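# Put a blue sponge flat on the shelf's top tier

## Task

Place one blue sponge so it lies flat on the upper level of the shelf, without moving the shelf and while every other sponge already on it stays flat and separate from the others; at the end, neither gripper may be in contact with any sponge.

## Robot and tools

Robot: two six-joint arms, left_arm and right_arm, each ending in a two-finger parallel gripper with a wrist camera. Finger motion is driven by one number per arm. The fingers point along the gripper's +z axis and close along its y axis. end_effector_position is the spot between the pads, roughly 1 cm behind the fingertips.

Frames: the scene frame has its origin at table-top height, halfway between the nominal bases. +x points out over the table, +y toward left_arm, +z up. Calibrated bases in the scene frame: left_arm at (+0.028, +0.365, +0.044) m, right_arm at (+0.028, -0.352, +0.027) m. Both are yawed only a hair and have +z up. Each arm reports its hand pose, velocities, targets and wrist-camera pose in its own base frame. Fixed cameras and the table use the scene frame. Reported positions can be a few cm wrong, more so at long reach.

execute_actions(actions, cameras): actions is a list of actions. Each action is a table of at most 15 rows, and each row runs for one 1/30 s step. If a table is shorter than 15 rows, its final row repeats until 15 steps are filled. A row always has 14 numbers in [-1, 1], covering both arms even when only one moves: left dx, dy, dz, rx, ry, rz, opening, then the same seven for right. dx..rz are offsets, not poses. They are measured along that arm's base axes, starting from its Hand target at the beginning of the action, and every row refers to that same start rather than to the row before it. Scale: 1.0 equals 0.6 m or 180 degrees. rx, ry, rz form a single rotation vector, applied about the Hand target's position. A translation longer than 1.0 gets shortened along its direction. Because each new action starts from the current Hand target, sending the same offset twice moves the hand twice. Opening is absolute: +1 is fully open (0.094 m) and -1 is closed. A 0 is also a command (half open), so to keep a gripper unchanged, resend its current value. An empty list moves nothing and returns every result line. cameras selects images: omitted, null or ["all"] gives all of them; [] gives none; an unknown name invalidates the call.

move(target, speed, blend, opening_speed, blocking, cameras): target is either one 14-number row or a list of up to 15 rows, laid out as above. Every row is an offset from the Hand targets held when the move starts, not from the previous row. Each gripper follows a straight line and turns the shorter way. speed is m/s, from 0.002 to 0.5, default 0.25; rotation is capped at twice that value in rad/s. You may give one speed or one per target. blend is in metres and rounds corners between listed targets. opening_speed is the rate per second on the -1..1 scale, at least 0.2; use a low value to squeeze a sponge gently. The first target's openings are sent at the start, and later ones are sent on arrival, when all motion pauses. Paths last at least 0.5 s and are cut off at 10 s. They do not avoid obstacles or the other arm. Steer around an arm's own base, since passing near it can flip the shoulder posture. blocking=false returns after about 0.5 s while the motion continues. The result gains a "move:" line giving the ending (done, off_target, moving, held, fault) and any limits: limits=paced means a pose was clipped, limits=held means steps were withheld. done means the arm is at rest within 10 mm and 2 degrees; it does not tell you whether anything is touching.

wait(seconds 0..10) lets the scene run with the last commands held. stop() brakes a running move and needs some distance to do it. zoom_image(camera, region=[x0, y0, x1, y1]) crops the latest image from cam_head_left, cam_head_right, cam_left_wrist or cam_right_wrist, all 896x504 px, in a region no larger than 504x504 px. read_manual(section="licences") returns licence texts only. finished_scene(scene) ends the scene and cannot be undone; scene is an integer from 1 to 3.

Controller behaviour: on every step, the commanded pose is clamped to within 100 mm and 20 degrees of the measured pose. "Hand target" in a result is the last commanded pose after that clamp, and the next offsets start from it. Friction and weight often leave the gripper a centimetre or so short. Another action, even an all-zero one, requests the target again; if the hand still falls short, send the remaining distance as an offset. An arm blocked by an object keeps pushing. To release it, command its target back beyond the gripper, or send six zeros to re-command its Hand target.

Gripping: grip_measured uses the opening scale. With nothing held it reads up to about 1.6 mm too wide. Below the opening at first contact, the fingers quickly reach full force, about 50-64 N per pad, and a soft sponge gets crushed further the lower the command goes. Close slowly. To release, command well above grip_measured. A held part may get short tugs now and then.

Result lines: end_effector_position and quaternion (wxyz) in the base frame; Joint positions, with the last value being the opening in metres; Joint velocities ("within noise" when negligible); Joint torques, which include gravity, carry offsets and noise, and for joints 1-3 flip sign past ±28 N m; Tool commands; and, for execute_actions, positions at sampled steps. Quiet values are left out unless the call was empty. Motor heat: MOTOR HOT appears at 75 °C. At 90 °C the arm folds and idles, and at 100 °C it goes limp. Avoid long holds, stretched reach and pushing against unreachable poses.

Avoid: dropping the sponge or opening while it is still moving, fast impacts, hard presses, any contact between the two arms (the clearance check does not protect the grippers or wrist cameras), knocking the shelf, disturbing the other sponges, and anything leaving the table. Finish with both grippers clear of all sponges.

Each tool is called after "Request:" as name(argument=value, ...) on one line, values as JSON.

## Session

Request:
execute_actions(actions=[])

Scene clock: 0.00 s.
left_arm: end_effector_position=(+0.4062, +0.0450, +0.1053) grip_measured=+1.000 end_effector_quat_wxyz=(+0.570, -0.097, +0.805, +0.133) | right_arm: end_effector_position=(+0.4027, -0.0245, +0.1138) grip_measured=+1.000 end_effector_quat_wxyz=(+0.606, +0.063, +0.791, -0.059)
Joint positions: left_arm=[-0.056 1.587 0.449 0.792 -0.383 -0.025 0.094] | right_arm=[0.02 1.559 0.378 0.914 0.19 0.035 0.094]
Joint velocities: within noise
Joint torques (N m): no reading
Motor temperatures (°C): left_arm=[26 27 28 25 24 27 28] | right_arm=[27 29 26 27 27 28 28]
Heat: left arm: 28 °C; right arm: 29 °C.
Hand target: left_arm +0.4116, +0.0458, +0.1221; +0.590, -0.105, +0.790, +0.131 | right_arm +0.4073, -0.0259, +0.1300; +0.624, +0.070, +0.776, -0.058
Tool commands: left_gripper/opening=+1.0 right_gripper/opening=+1.0

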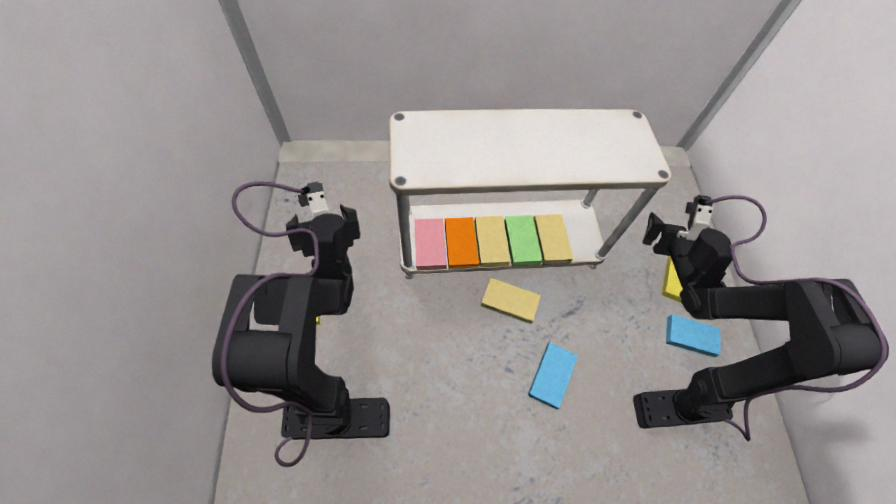

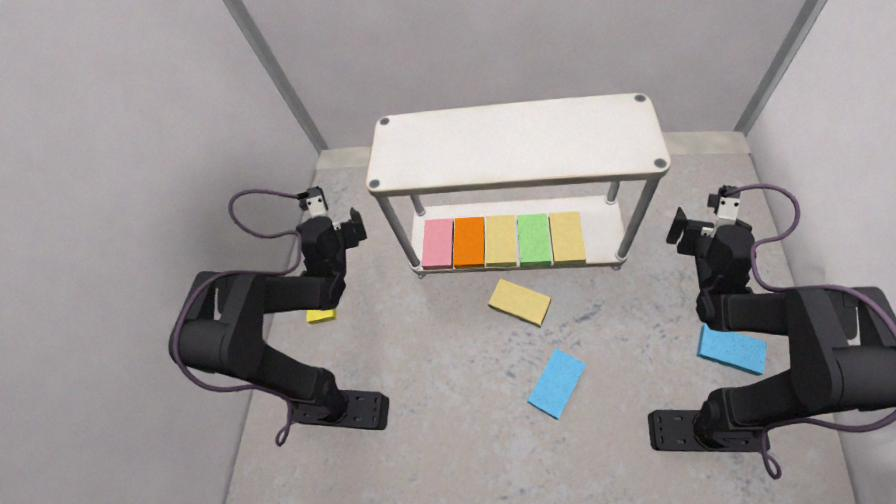

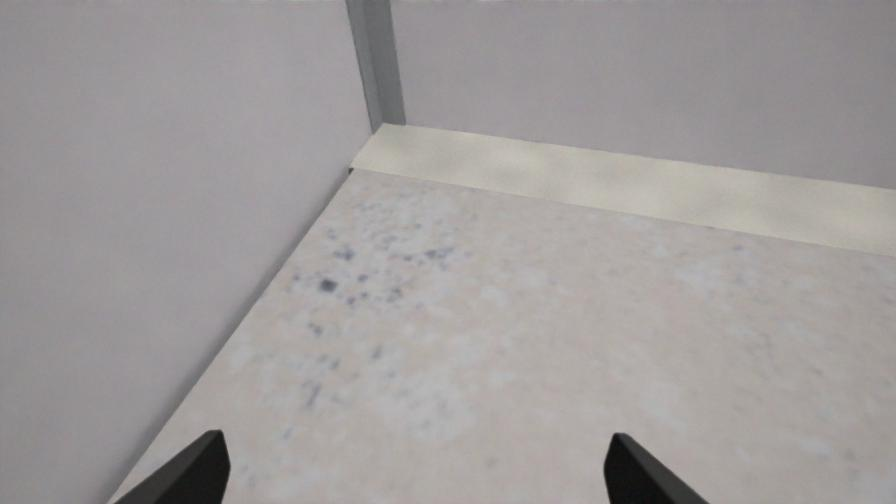

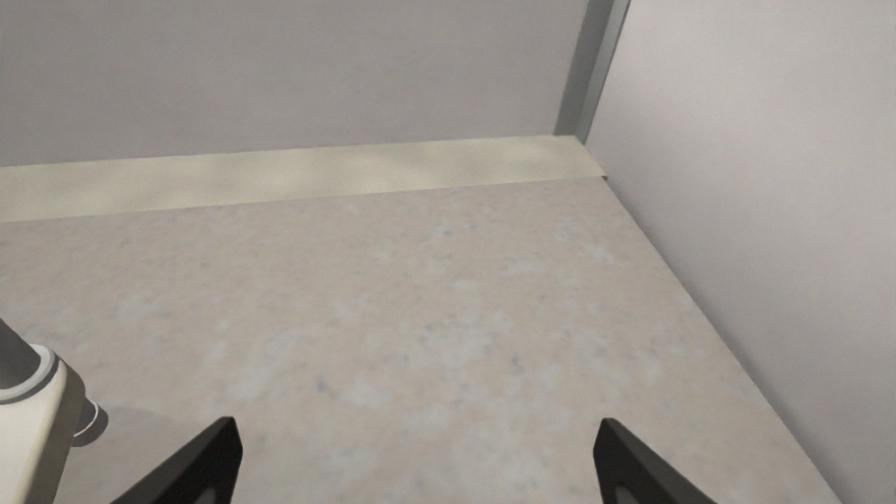

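Request:
move(target=[[-0.27,-0.21,0.13,-0.007,0.04,-0.063,1,0,0,0,0,0,0,1],[-0.486,-0.576,0.163,-0.017,0.097,-0.148,1,0,0,0,0,0,0,1],[-0.669,-0.726,0.05,-0.0239,0.138,-0.2117,1,0,0,0,0,0,0,1]], blend=0.04)

Scene clock: 4.90 s.
left_arm: end_effector_position=(+0.0120, -0.3761, +0.1399) grip_measured=+1.000 end_effector_quat_wxyz=(+0.418, +0.187, +0.888, -0.048) | right_arm: end_effector_position=(+0.4027, -0.0245, +0.1138) grip_measured=+1.000 end_effector_quat_wxyz=(+0.606, +0.063, +0.791, -0.059)
Joint positions: left_arm=[-1.912 1.905 1.493 -1.184 -0.869 -1.509 0.094] | right_arm=[0.02 1.559 0.378 0.914 0.19 0.035 0.094]
Joint torques (N m): left_arm=[0.18 -6.45 8.31 0.32 -0.42 -0.1] | right_arm=[-0.1 -5.91 5.16 2.2 -0.01 0]
Hand target: left_arm +0.0102, -0.3898, +0.1521; +0.415, +0.165, +0.891, -0.077 | right_arm +0.4073, -0.0259, +0.1300; +0.624, +0.070, +0.776, -0.058
Off the commanded pose: left_arm 0.018 m, 4 deg | right_arm 0.017 m, 3 deg.
move: off_target (left_arm, right_arm)

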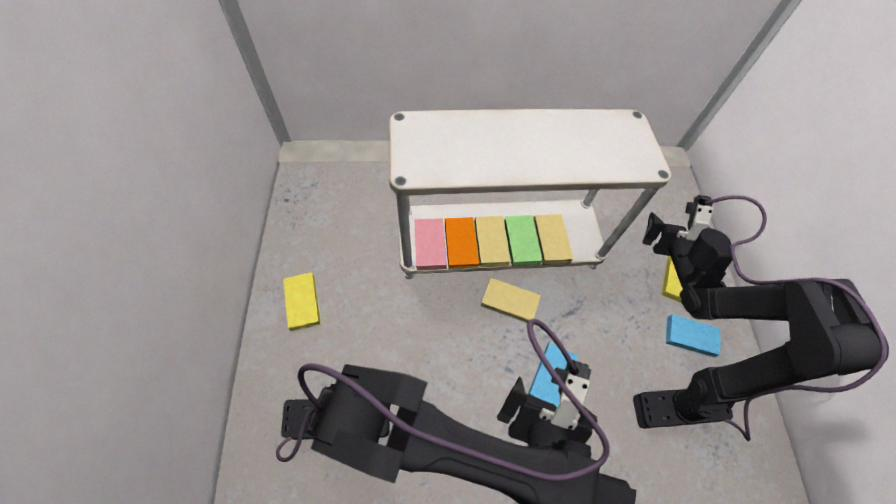

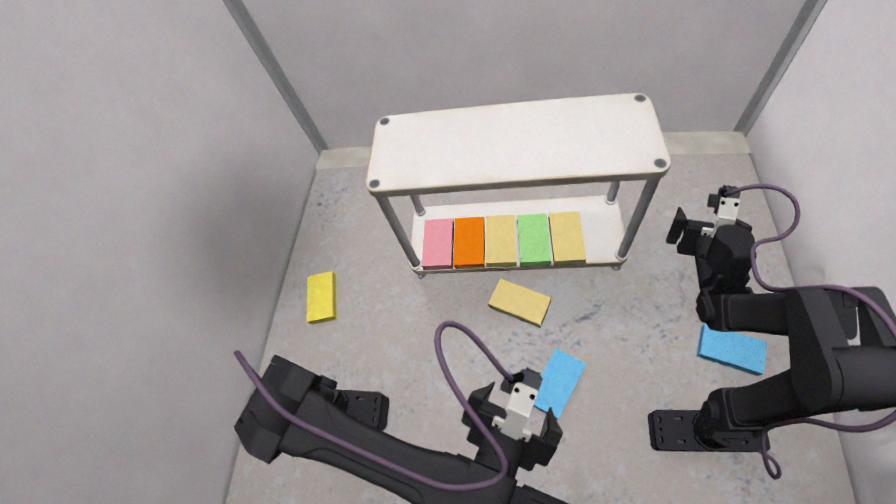

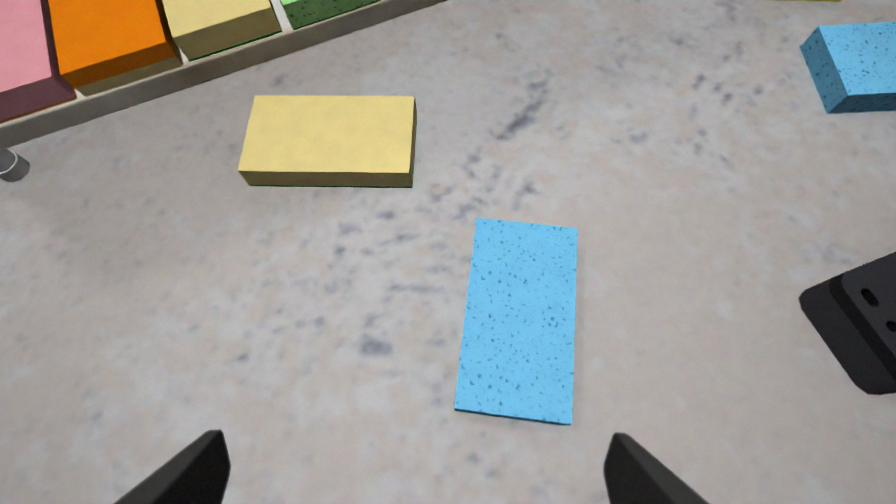

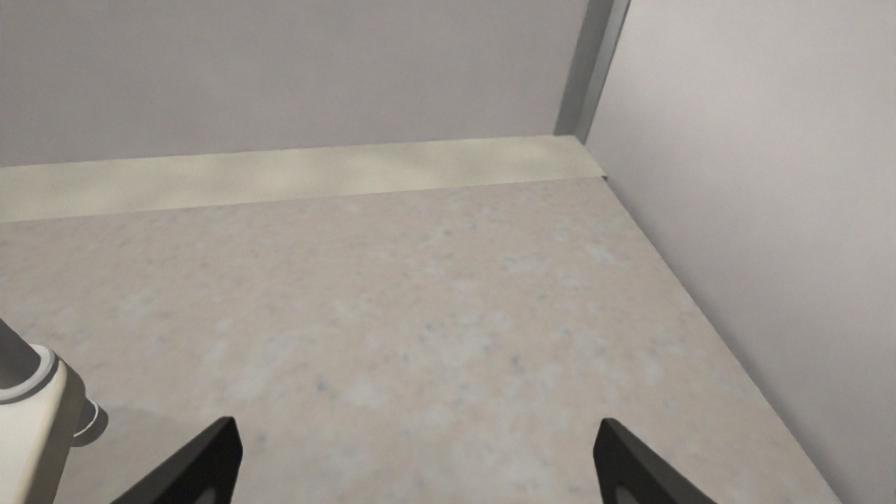

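Request:
move(target=[0.063,-0.125,-0.19,0,0,-0.05,1,0,0,0,0,0,0,1], cameras=["cam_head_left","cam_left_wrist"])

Scene clock: 7.40 s.
left_arm: end_effector_position=(+0.0500, -0.4624, +0.0377) grip_measured=+1.000 end_effector_quat_wxyz=(+0.406, +0.235, +0.877, -0.099) | right_arm: end_effector_position=(+0.4027, -0.0245, +0.1138) grip_measured=+1.000 end_effector_quat_wxyz=(+0.606, +0.063, +0.791, -0.059)
Joint positions: left_arm=[-1.745 2.126 1.374 -0.461 -0.803 -1.068 0.094] | right_arm=[0.02 1.559 0.378 0.914 0.19 0.035 0.094]
Joint torques (N m): left_arm=[0.2 -8.39 3.44 1.06 -0.36 0.05] | right_arm=[-0.1 -5.93 5.16 2.2 -0.01 0]
Hand target: left_arm +0.0480, -0.4648, +0.0381; +0.408, +0.234, +0.876, -0.110 | right_arm +0.4073, -0.0259, +0.1300; +0.624, +0.070, +0.776, -0.058
Off the commanded pose: left_arm 0.003 m, 1 deg | right_arm 0.017 m, 3 deg.
move: off_target (right_arm)
Images, in order: cam_head_left, cam_left_wrist.

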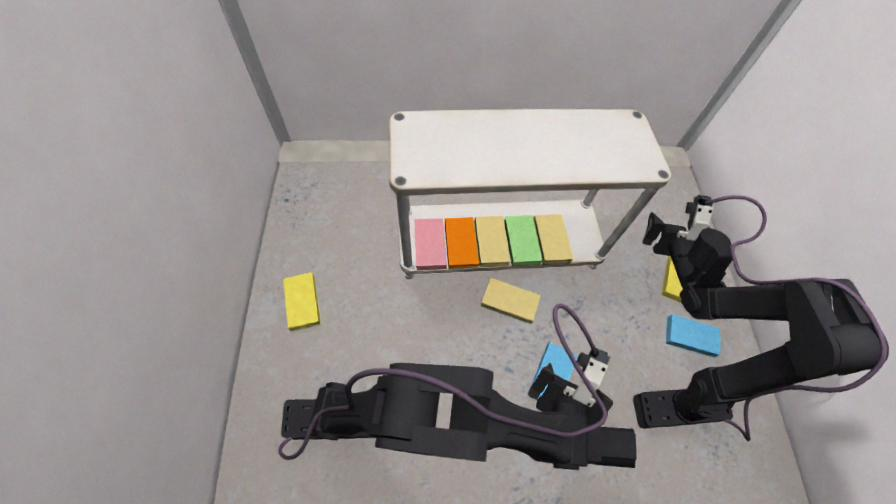

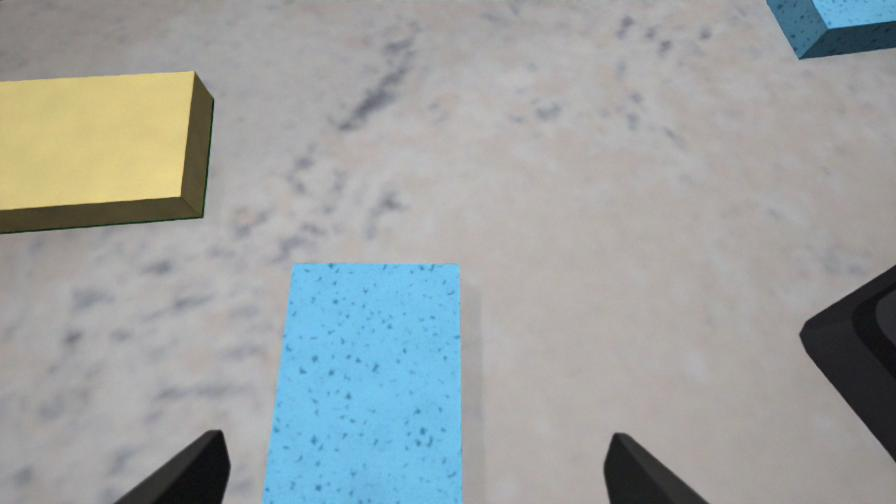

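Request:
move(target=[[-0.005,0.035,-0.0,0,0,0,1,0,0,0,0,0,0,1],[-0.005,0.035,-0.06,0,0,0,1,0,0,0,0,0,0,1]], speed=0.1, blend=0.01, cameras=["cam_head_left","cam_left_wrist"])

Scene clock: 9.43 s.
left_arm: end_effector_position=(+0.0493, -0.4424, +0.0067) grip_measured=+1.000 end_effector_quat_wxyz=(+0.405, +0.236, +0.878, -0.101) | right_arm: end_effector_position=(+0.4027, -0.0245, +0.1138) grip_measured=+1.000 end_effector_quat_wxyz=(+0.606, +0.063, +0.791, -0.059)
Joint positions: left_arm=[-1.754 2.126 1.228 -0.318 -0.802 -1.076 0.094] | right_arm=[0.02 1.559 0.378 0.914 0.19 0.035 0.094]
Joint torques (N m): left_arm=[-0.43 -6.97 3.08 1.07 -0.45 -0.05] | right_arm=[-0.09 -5.93 5.16 2.2 -0.01 0]
Hand target: left_arm +0.0450, -0.4438, +0.0021; +0.408, +0.234, +0.876, -0.110 | right_arm +0.4073, -0.0259, +0.1300; +0.624, +0.070, +0.776, -0.058
Off the commanded pose: left_arm 0.006 m, 1 deg | right_arm 0.017 m, 3 deg.
move: off_target (right_arm)
Images, in order: cam_head_left, cam_left_wrist.

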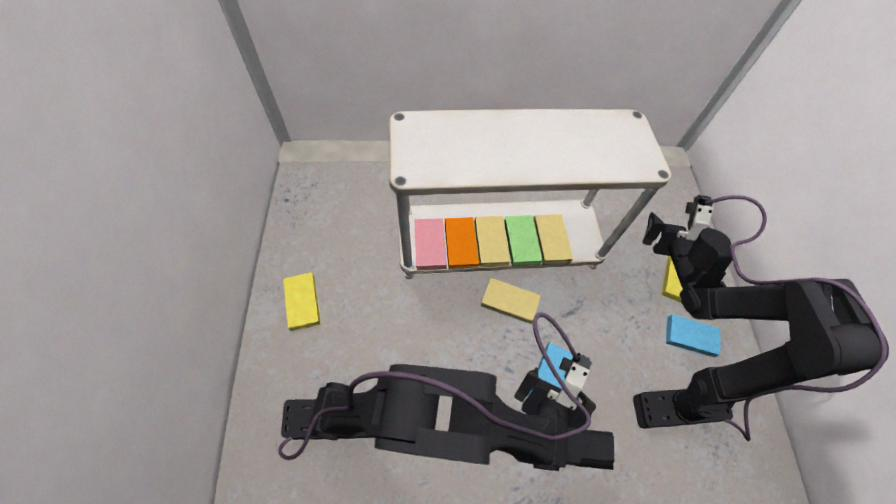

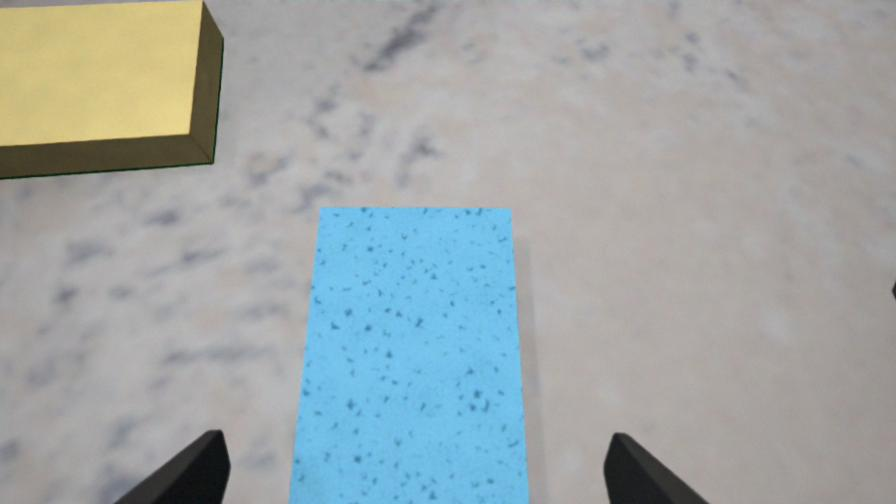

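Request:
move(target=[0.003,0.004,-0.046,0,0,0,1,0,0,0,0,0,0,1], speed=0.06, cameras=["cam_left_wrist"])

Scene clock: 10.93 s.
left_arm: end_effector_position=(+0.0498, -0.4396, -0.0233) grip_measured=+1.000 end_effector_quat_wxyz=(+0.405, +0.237, +0.878, -0.099) | right_arm: end_effector_position=(+0.4027, -0.0245, +0.1138) grip_measured=+1.000 end_effector_quat_wxyz=(+0.606, +0.063, +0.791, -0.059)
Joint positions: left_arm=[-1.754 2.193 1.191 -0.217 -0.802 -1.076 0.094] | right_arm=[0.02 1.559 0.378 0.914 0.19 0.035 0.094]
Joint torques (N m): left_arm=[-0.12 -7.45 3.02 1.05 -0.42 -0.01] | right_arm=[-0.09 -5.93 5.16 2.2 -0.01 0]
Hand target: left_arm +0.0468, -0.4414, -0.0255; +0.408, +0.234, +0.876, -0.110 | right_arm +0.4073, -0.0259, +0.1300; +0.624, +0.070, +0.776, -0.058
Off the commanded pose: left_arm 0.004 m, 1 deg | right_arm 0.017 m, 3 deg.
move: off_target (right_arm)
Images, in order: cam_left_wrist.

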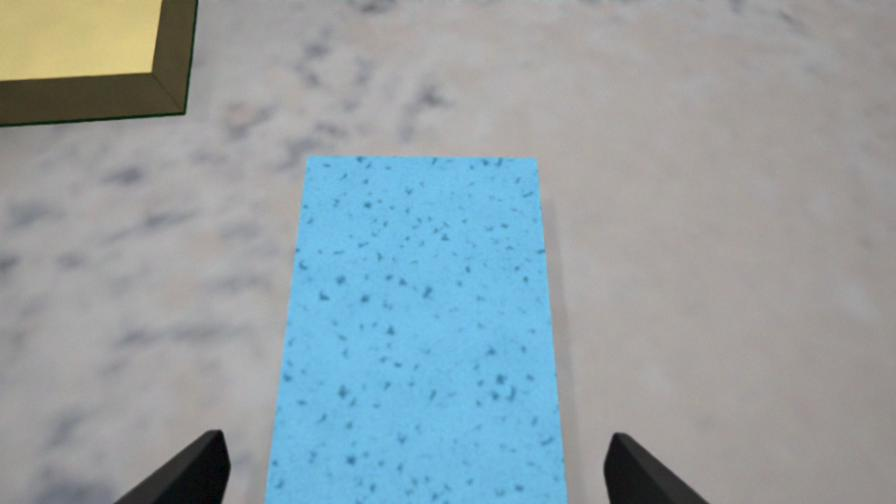

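Request:
move(target=[0,0,0,0,0,0,0.25,0,0,0,0,0,0,1], opening_speed=0.5, cameras=["cam_left_wrist"])

Scene clock: 13.17 s.
left_arm: end_effector_position=(+0.0500, -0.4398, -0.0230) grip_measured=+0.338 end_effector_quat_wxyz=(+0.405, +0.237, +0.877, -0.100) | right_arm: end_effector_position=(+0.4027, -0.0245, +0.1138) grip_measured=+1.000 end_effector_quat_wxyz=(+0.606, +0.063, +0.791, -0.059)
Joint positions: left_arm=[-1.754 2.193 1.191 -0.216 -0.803 -1.076 0.063] | right_arm=[0.02 1.559 0.378 0.914 0.19 0.035 0.094]
Joint torques (N m): left_arm=[-0.16 -7.42 2.95 1.06 -0.41 0] | right_arm=[-0.09 -5.91 5.16 2.2 -0.01 0]
Hand target: left_arm +0.0468, -0.4414, -0.0255; +0.408, +0.234, +0.876, -0.110 | right_arm +0.4073, -0.0259, +0.1300; +0.624, +0.070, +0.776, -0.058
Off the commanded pose: left_arm 0.004 m, 1 deg | right_arm 0.017 m, 3 deg.
move: off_target (right_arm)
Images, in order: cam_left_wrist.

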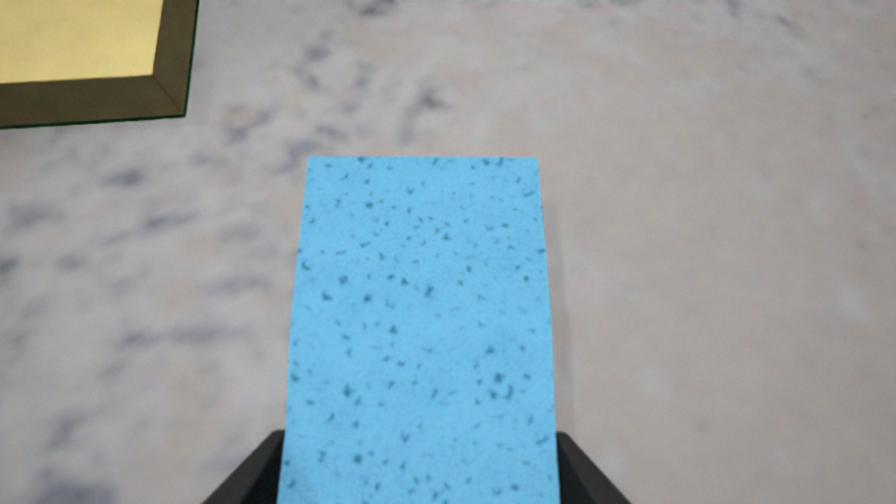

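Request:
move(target=[[0,0,0.1,0,0,0,0.25,0,0,0,0,0,0,1],[0.172,0.152,0.74,0,0,-0.067,0.25,0,0,0,0,0,0,1],[0.588,0.359,0.726,0,0,-0.178,0.25,0,0,0,0,0,0,1]], speed=[0.1,0.22,0.2], blend=0.029)

Request:
zoom_image(camera="cam_head_right", region=[340, 60, 540, 220])

Scene clock: 18.97 s.
left_arm: end_effector_position=(+0.4103, -0.2198, +0.4031) grip_measured=+0.333 end_effector_quat_wxyz=(+0.406, +0.440, +0.775, -0.204) | right_arm: end_effector_position=(+0.4027, -0.0245, +0.1138) grip_measured=+1.000 end_effector_quat_wxyz=(+0.606, +0.063, +0.791, -0.059)
Joint positions: left_arm=[-0.297 2.093 2.826 -1.486 0.537 0.498 0.063] | right_arm=[0.02 1.559 0.378 0.914 0.19 0.035 0.094]
Joint torques (N m): left_arm=[-0.29 -6.34 6.28 1.01 0.51 0.05] | right_arm=[-0.1 -5.91 5.16 2.19 -0.01 0]
Hand target: left_arm +0.3996, -0.2260, +0.4101; +0.362, +0.467, +0.777, -0.218 | right_arm +0.4073, -0.0259, +0.1300; +0.624, +0.070, +0.776, -0.058
Off the commanded pose: left_arm 0.014 m, 6 deg | right_arm 0.017 m, 3 deg.
elbow stopped short (left arm): the move would have taken joint 3 (elbow) straighter than the controller allows.
move: off_target (left_arm, right_arm)

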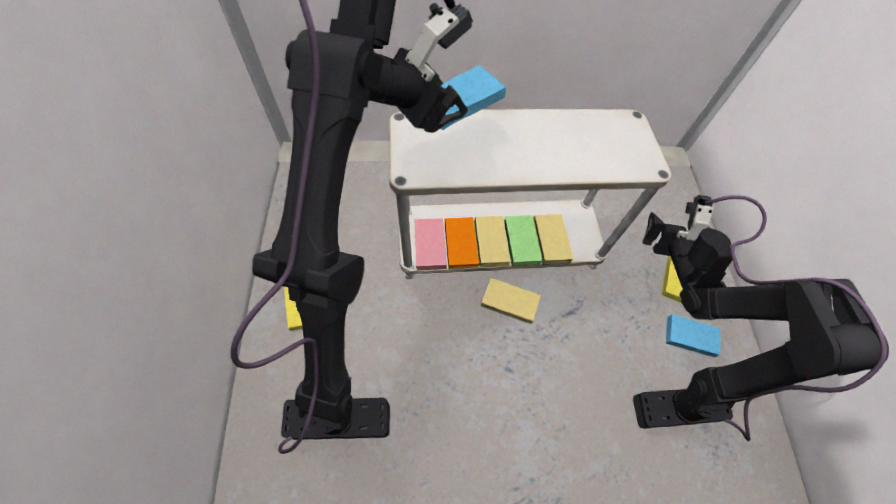

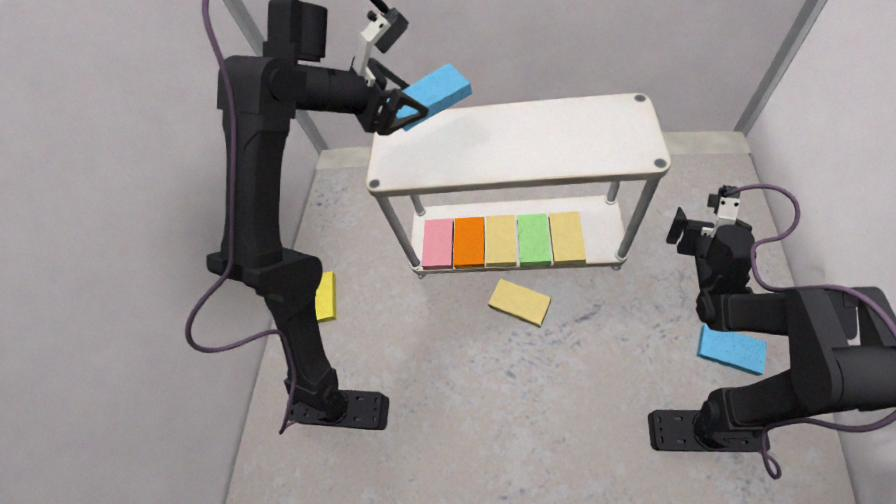

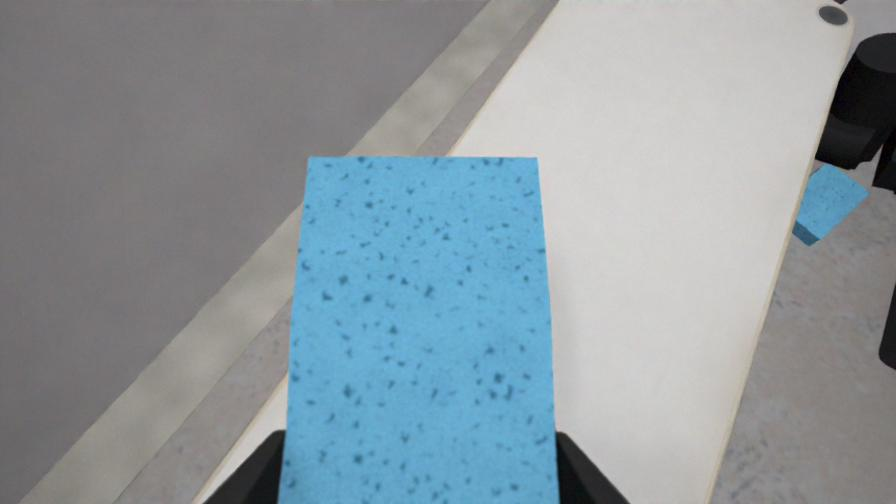

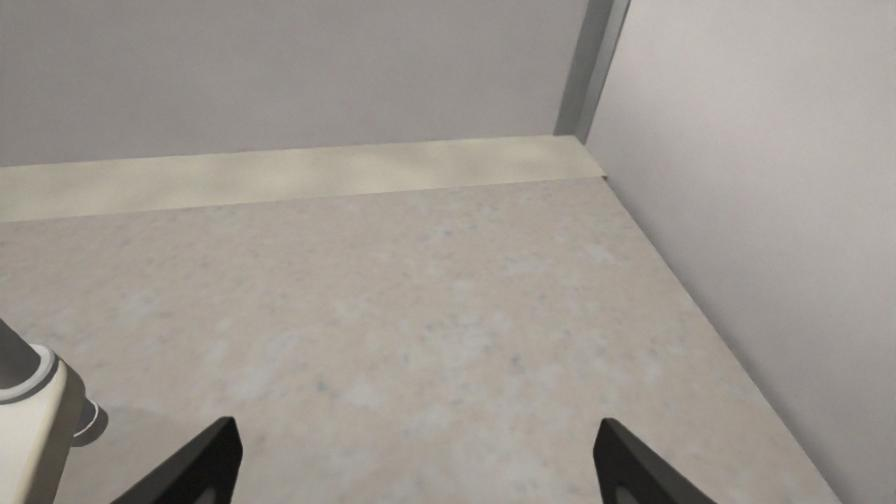

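Scaled by 2.520 from the camera's 896x504 image, which has a finer 1280x720 frame.

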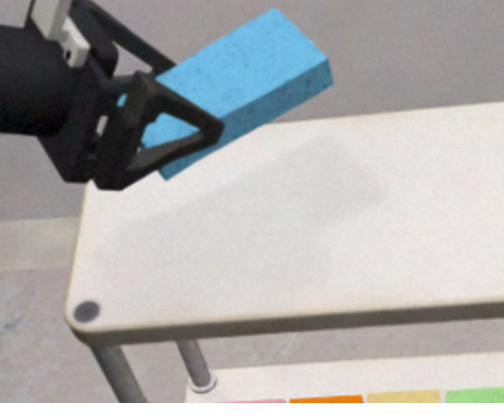

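Request:
move(target=[-0.034,-0.017,-0.075,0,0,0,0.25,0,0,0,0,0,0,1], speed=0.1, cameras=["cam_head_right","cam_left_wrist"])

Request:
zoom_image(camera="cam_head_right", region=[340, 60, 540, 220])

Scene clock: 21.13 s.
left_arm: end_effector_position=(+0.3822, -0.2327, +0.3442) grip_measured=+0.333 end_effector_quat_wxyz=(+0.325, +0.460, +0.796, -0.223) | right_arm: end_effector_position=(+0.4027, -0.0245, +0.1138) grip_measured=+1.000 end_effector_quat_wxyz=(+0.606, +0.063, +0.791, -0.059)
Joint positions: left_arm=[-0.344 1.903 2.326 -1.354 0.536 0.522 0.063] | right_arm=[0.02 1.559 0.378 0.914 0.19 0.035 0.094]
Joint torques (N m): left_arm=[-0.4 -9.42 3.34 1.62 0.18 -0.1] | right_arm=[-0.09 -5.91 5.16 2.19 -0.01 0]
Motor temperatures (°C): left_arm=[26 29 29 26 25 27 28] | right_arm=[27 30 27 32 27 28 28]
Hand target: left_arm +0.3792, -0.2362, +0.3651; +0.362, +0.467, +0.777, -0.218 | right_arm +0.4073, -0.0259, +0.1300; +0.624, +0.070, +0.776, -0.058
Off the commanded pose: left_arm 0.021 m, 5 deg | right_arm 0.017 m, 3 deg.
move: off_target (left_arm, right_arm)
Images, in order: cam_head_right, cam_left_wrist.

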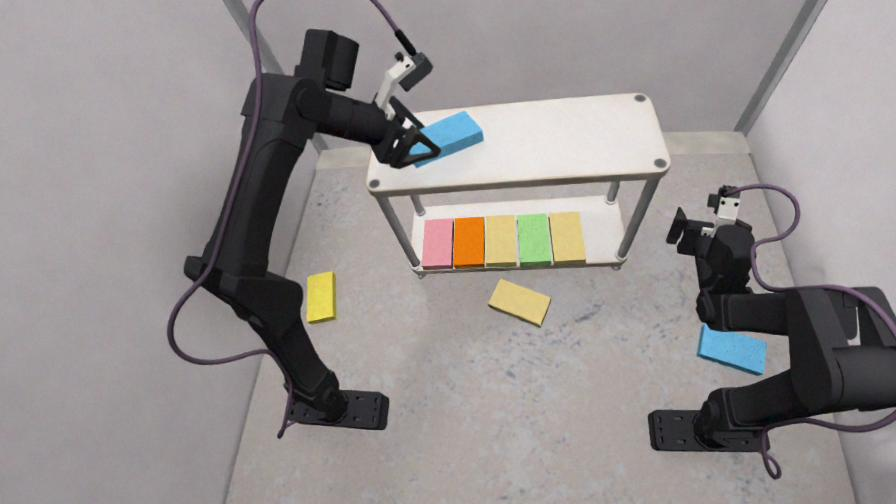

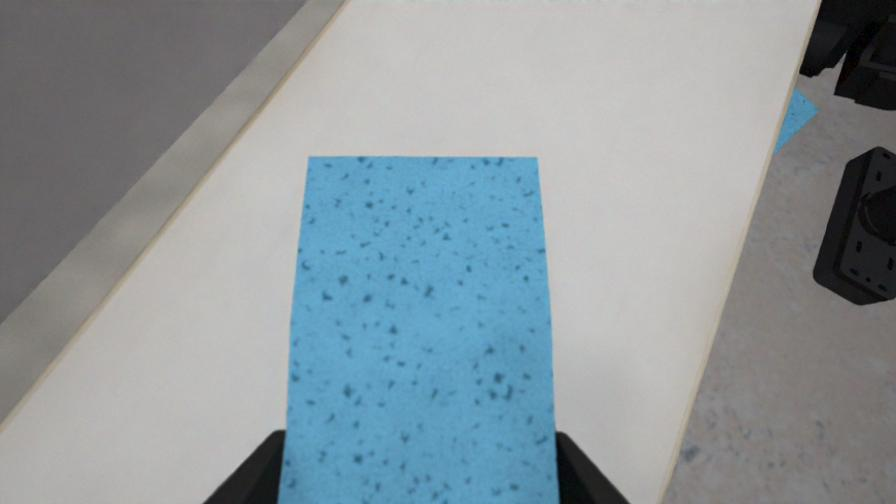

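Scaled by 2.520 from the camera's 896x504 image, which has a finer 1280x720 frame.

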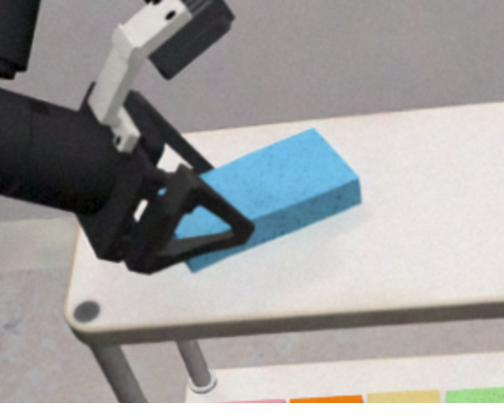

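Request:
move(target=[0.008,0,-0.02,-0.014,-0.009,0,0.25,0,0,0,0,0,0,1], speed=0.05, cameras=["cam_head_right","cam_left_wrist"])

Request:
zoom_image(camera="cam_head_right", region=[340, 60, 540, 220])

Scene clock: 22.60 s.
left_arm: end_effector_position=(+0.3876, -0.2366, +0.3358) grip_measured=+0.333 end_effector_quat_wxyz=(+0.356, +0.465, +0.779, -0.223) | right_arm: end_effector_position=(+0.4027, -0.0245, +0.1138) grip_measured=+1.000 end_effector_quat_wxyz=(+0.606, +0.063, +0.791, -0.059)
Joint positions: left_arm=[-0.344 1.813 2.112 -1.159 0.548 0.524 0.063] | right_arm=[0.02 1.559 0.378 0.914 0.19 0.035 0.094]
Joint torques (N m): left_arm=[0.44 -8.83 3.48 1.58 0.41 -0.12] | right_arm=[-0.09 -5.91 5.16 2.2 -0.01 0]
Hand target: left_arm +0.3840, -0.2362, +0.3531; +0.383, +0.462, +0.767, -0.228 | right_arm +0.4073, -0.0259, +0.1300; +0.624, +0.070, +0.776, -0.058
Off the commanded pose: left_arm 0.018 m, 3 deg | right_arm 0.017 m, 3 deg.
move: off_target (left_arm, right_arm)
Images, in order: cam_head_right, cam_left_wrist.

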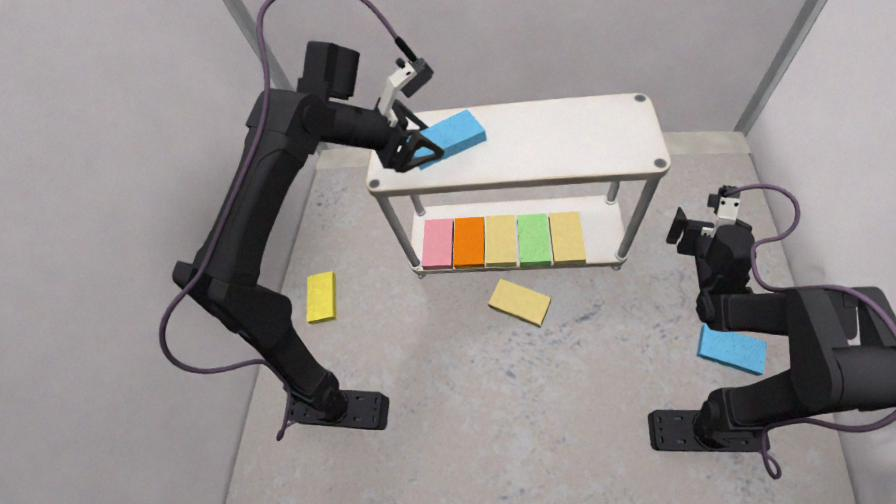

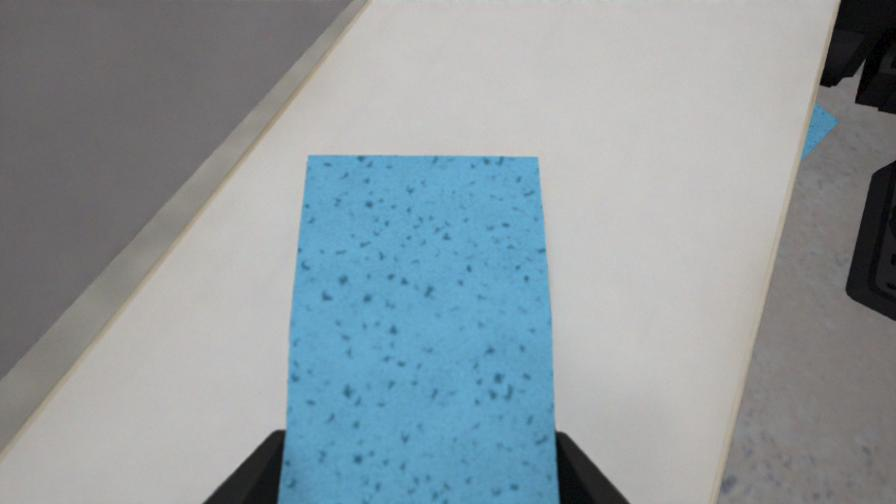

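Scaled by 2.520 from the camera's 896x504 image, which has a finer 1280x720 frame.

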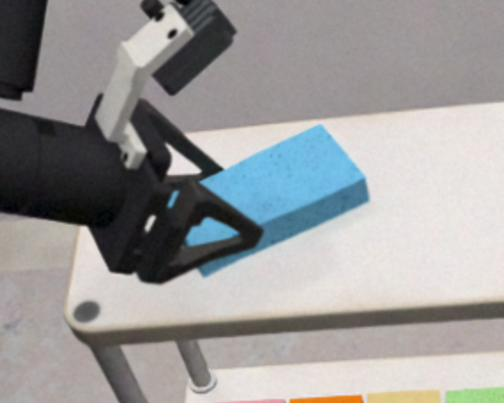

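Request:
move(target=[0,0,-0.013,0,0,0,0.25,0,0,0,0,0,0,1], speed=0.04, cameras=[])

Request:
move(target=[0,0,-0.01,0,0,0,0.25,0,0,0,0,0,0,1], speed=0.04, cameras=["cam_head_right","cam_left_wrist"])

Request:
zoom_image(camera="cam_head_right", region=[340, 60, 540, 220])

Scene clock: 23.77 s.
left_arm: end_effector_position=(+0.3877, -0.2366, +0.3351) grip_measured=+0.333 end_effector_quat_wxyz=(+0.367, +0.466, +0.774, -0.221) | right_arm: end_effector_position=(+0.4027, -0.0245, +0.1138) grip_measured=+1.000 end_effector_quat_wxyz=(+0.606, +0.063, +0.791, -0.059)
Joint positions: left_arm=[-0.344 1.784 2.055 -1.107 0.548 0.522 0.063] | right_arm=[0.02 1.559 0.378 0.914 0.19 0.035 0.094]
Joint torques (N m): left_arm=[0.53 -8.03 3.21 1.49 0.38 -0.12] | right_arm=[-0.1 -5.91 5.16 2.2 -0.01 0]
Hand target: left_arm +0.3840, -0.2362, +0.3453; +0.383, +0.462, +0.767, -0.228 | right_arm +0.4073, -0.0259, +0.1300; +0.624, +0.070, +0.776, -0.058
Off the commanded pose: left_arm 0.011 m, 2 deg | right_arm 0.017 m, 3 deg.
move: off_target (left_arm, right_arm)

Scene clock: 24.77 s.
left_arm: end_effector_position=(+0.3878, -0.2364, +0.3351) grip_measured=+0.333 end_effector_quat_wxyz=(+0.376, +0.466, +0.770, -0.220) | right_arm: end_effector_position=(+0.4027, -0.0245, +0.1138) grip_measured=+1.000 end_effector_quat_wxyz=(+0.606, +0.063, +0.791, -0.059)
Joint positions: left_arm=[-0.343 1.762 2.013 -1.067 0.551 0.522 0.063] | right_arm=[0.02 1.559 0.378 0.914 0.19 0.035 0.094]
Joint torques (N m): left_arm=[0.44 -7.41 3.07 1.44 0.34 -0.11] | right_arm=[-0.09 -5.93 5.15 2.2 -0.01 0]
Hand target: left_arm +0.3840, -0.2362, +0.3393; +0.383, +0.462, +0.767, -0.228 | right_arm +0.4073, -0.0259, +0.1300; +0.624, +0.070, +0.776, -0.058
Off the commanded pose: left_arm 0.006 m, 1 deg | right_arm 0.017 m, 3 deg.
move: off_target (right_arm)
Images, in order: cam_head_right, cam_left_wrist.

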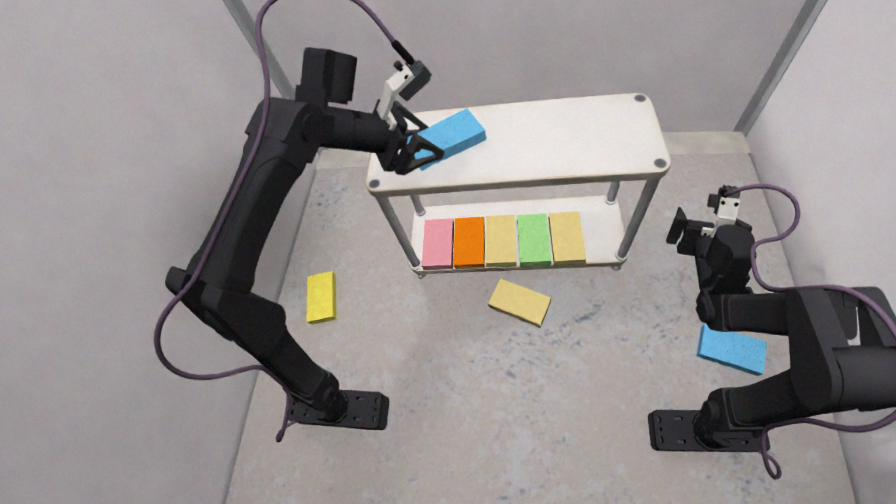

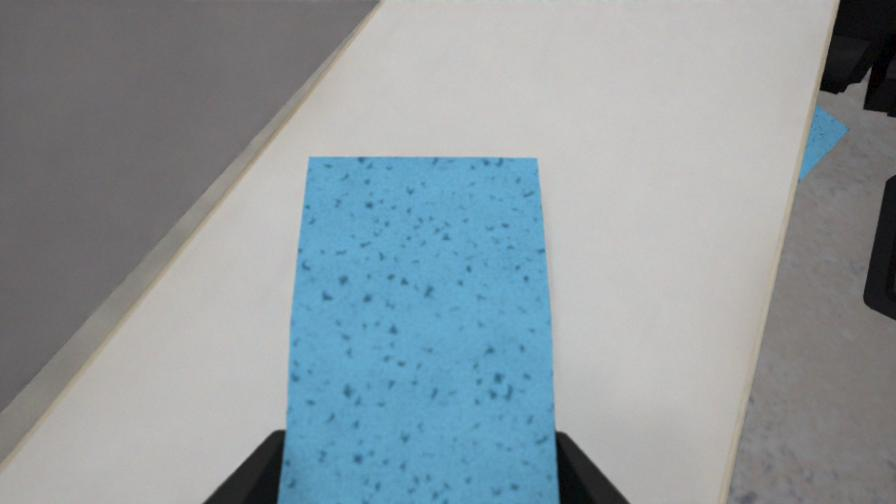

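Scaled by 2.520 from the camera's 896x504 image, which has a finer 1280x720 frame.

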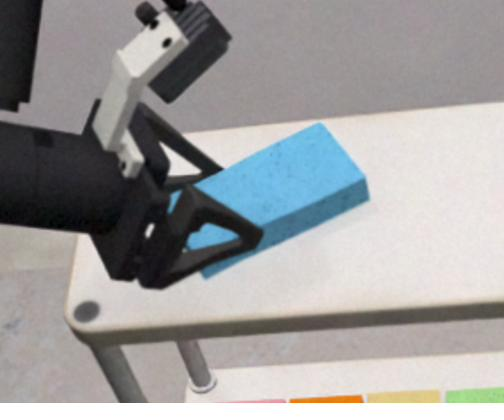

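Request:
move(target=[0,0,0,0,0,0,0.98,0,0,0,0,0,0,1], opening_speed=0.5, cameras=["cam_head_right","cam_left_wrist"])

Scene clock: 26.90 s.
left_arm: end_effector_position=(+0.3872, -0.2362, +0.3299) grip_measured=+0.977 end_effector_quat_wxyz=(+0.370, +0.464, +0.774, -0.222) | right_arm: end_effector_position=(+0.4027, -0.0245, +0.1138) grip_measured=+1.000 end_effector_quat_wxyz=(+0.606, +0.063, +0.791, -0.059)
Joint positions: left_arm=[-0.343 1.762 2 -1.067 0.551 0.519 0.093] | right_arm=[0.02 1.559 0.378 0.914 0.19 0.035 0.094]
Joint torques (N m): left_arm=[0.47 -7.46 3.89 1.43 0.35 -0.08] | right_arm=[-0.09 -5.91 5.15 2.2 -0.01 0]
Hand target: left_arm +0.3840, -0.2362, +0.3393; +0.383, +0.462, +0.767, -0.228 | right_arm +0.4073, -0.0259, +0.1300; +0.624, +0.070, +0.776, -0.058
Off the commanded pose: left_arm 0.010 m, 2 deg | right_arm 0.017 m, 3 deg.
move: off_target (right_arm)
Images, in order: cam_head_right, cam_left_wrist.

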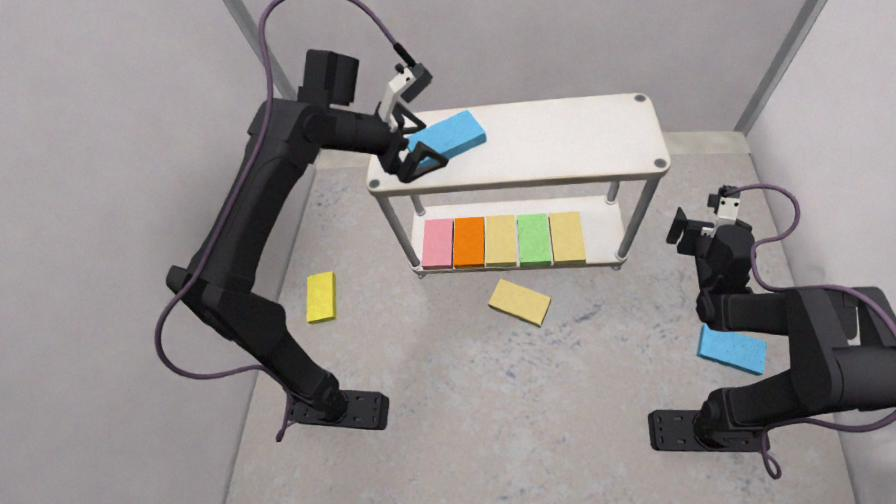

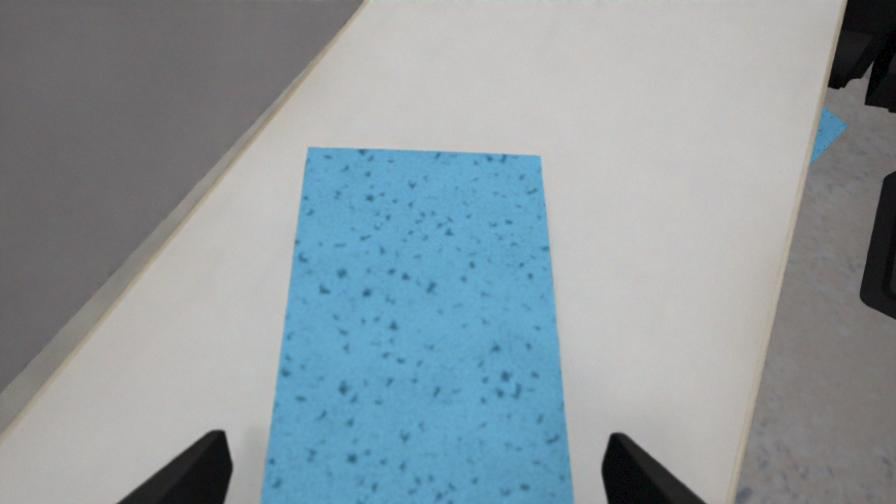

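Request:
move(target=[[-0.04,0.072,0.055,0,0,0,1,0,0,0,0,0,0,1],[-0.12,0.2,0.13,0,0,0,1,0,0,0,0,0,0,1]], speed=[0.07,0.15], blend=0.01, cameras=["cam_head_right","cam_left_wrist"])

Request:
zoom_image(camera="cam_head_right", region=[340, 60, 540, 220])

Scene clock: 29.53 s.
left_arm: end_effector_position=(+0.3289, -0.1100, +0.4024) grip_measured=+0.997 end_effector_quat_wxyz=(+0.400, +0.438, +0.778, -0.207) | right_arm: end_effector_position=(+0.4027, -0.0245, +0.1138) grip_measured=+1.000 end_effector_quat_wxyz=(+0.606, +0.063, +0.791, -0.059)
Joint positions: left_arm=[0.036 1.638 2.214 -1.536 0.76 0.812 0.094] | right_arm=[0.02 1.559 0.378 0.914 0.19 0.035 0.094]
Joint torques (N m): left_arm=[0.31 -5.75 4.97 0.79 0.71 0.05] | right_arm=[-0.1 -5.93 5.15 2.2 -0.01 0]
Hand target: left_arm +0.3120, -0.1162, +0.4173; +0.383, +0.462, +0.767, -0.228 | right_arm +0.4073, -0.0259, +0.1300; +0.624, +0.070, +0.776, -0.058
Off the commanded pose: left_arm 0.023 m, 4 deg | right_arm 0.017 m, 3 deg.
joint sent to its limit (left arm) — joint 4 (wrist pitch), lower limit. The joint targets are off in position and orientation.
move: off_target (left_arm, right_arm)
Images, in order: cam_head_right, cam_left_wrist.

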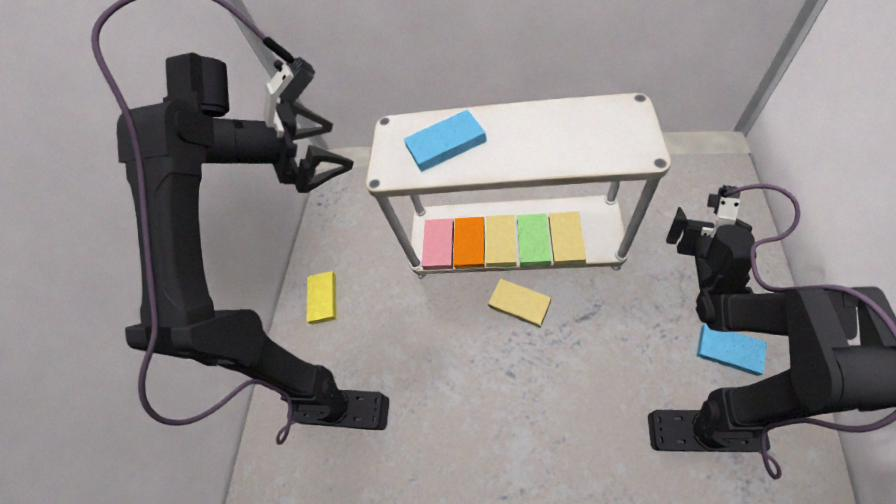

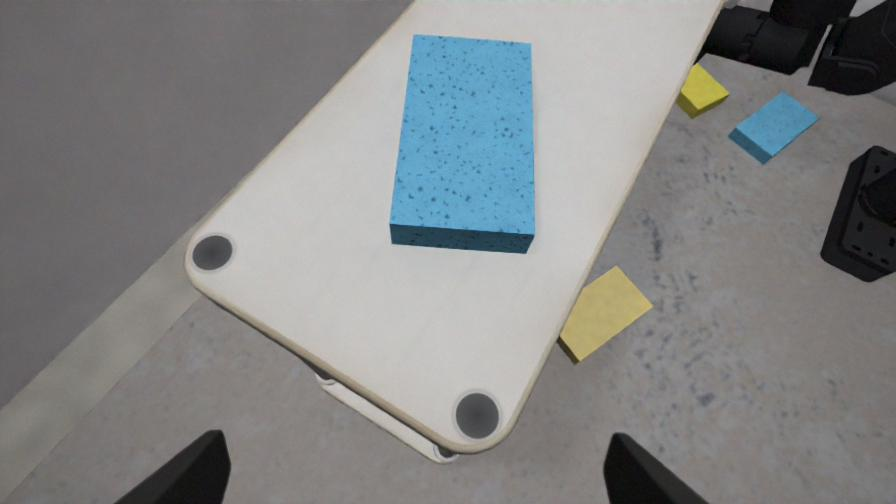

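Scaled by 2.520 from the camera's 896x504 image, which has a finer 1280x720 frame.

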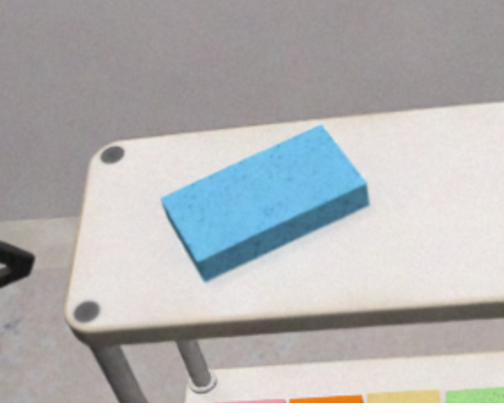

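Request:
finished_scene(scene=3)

The scene is finished: the task was done.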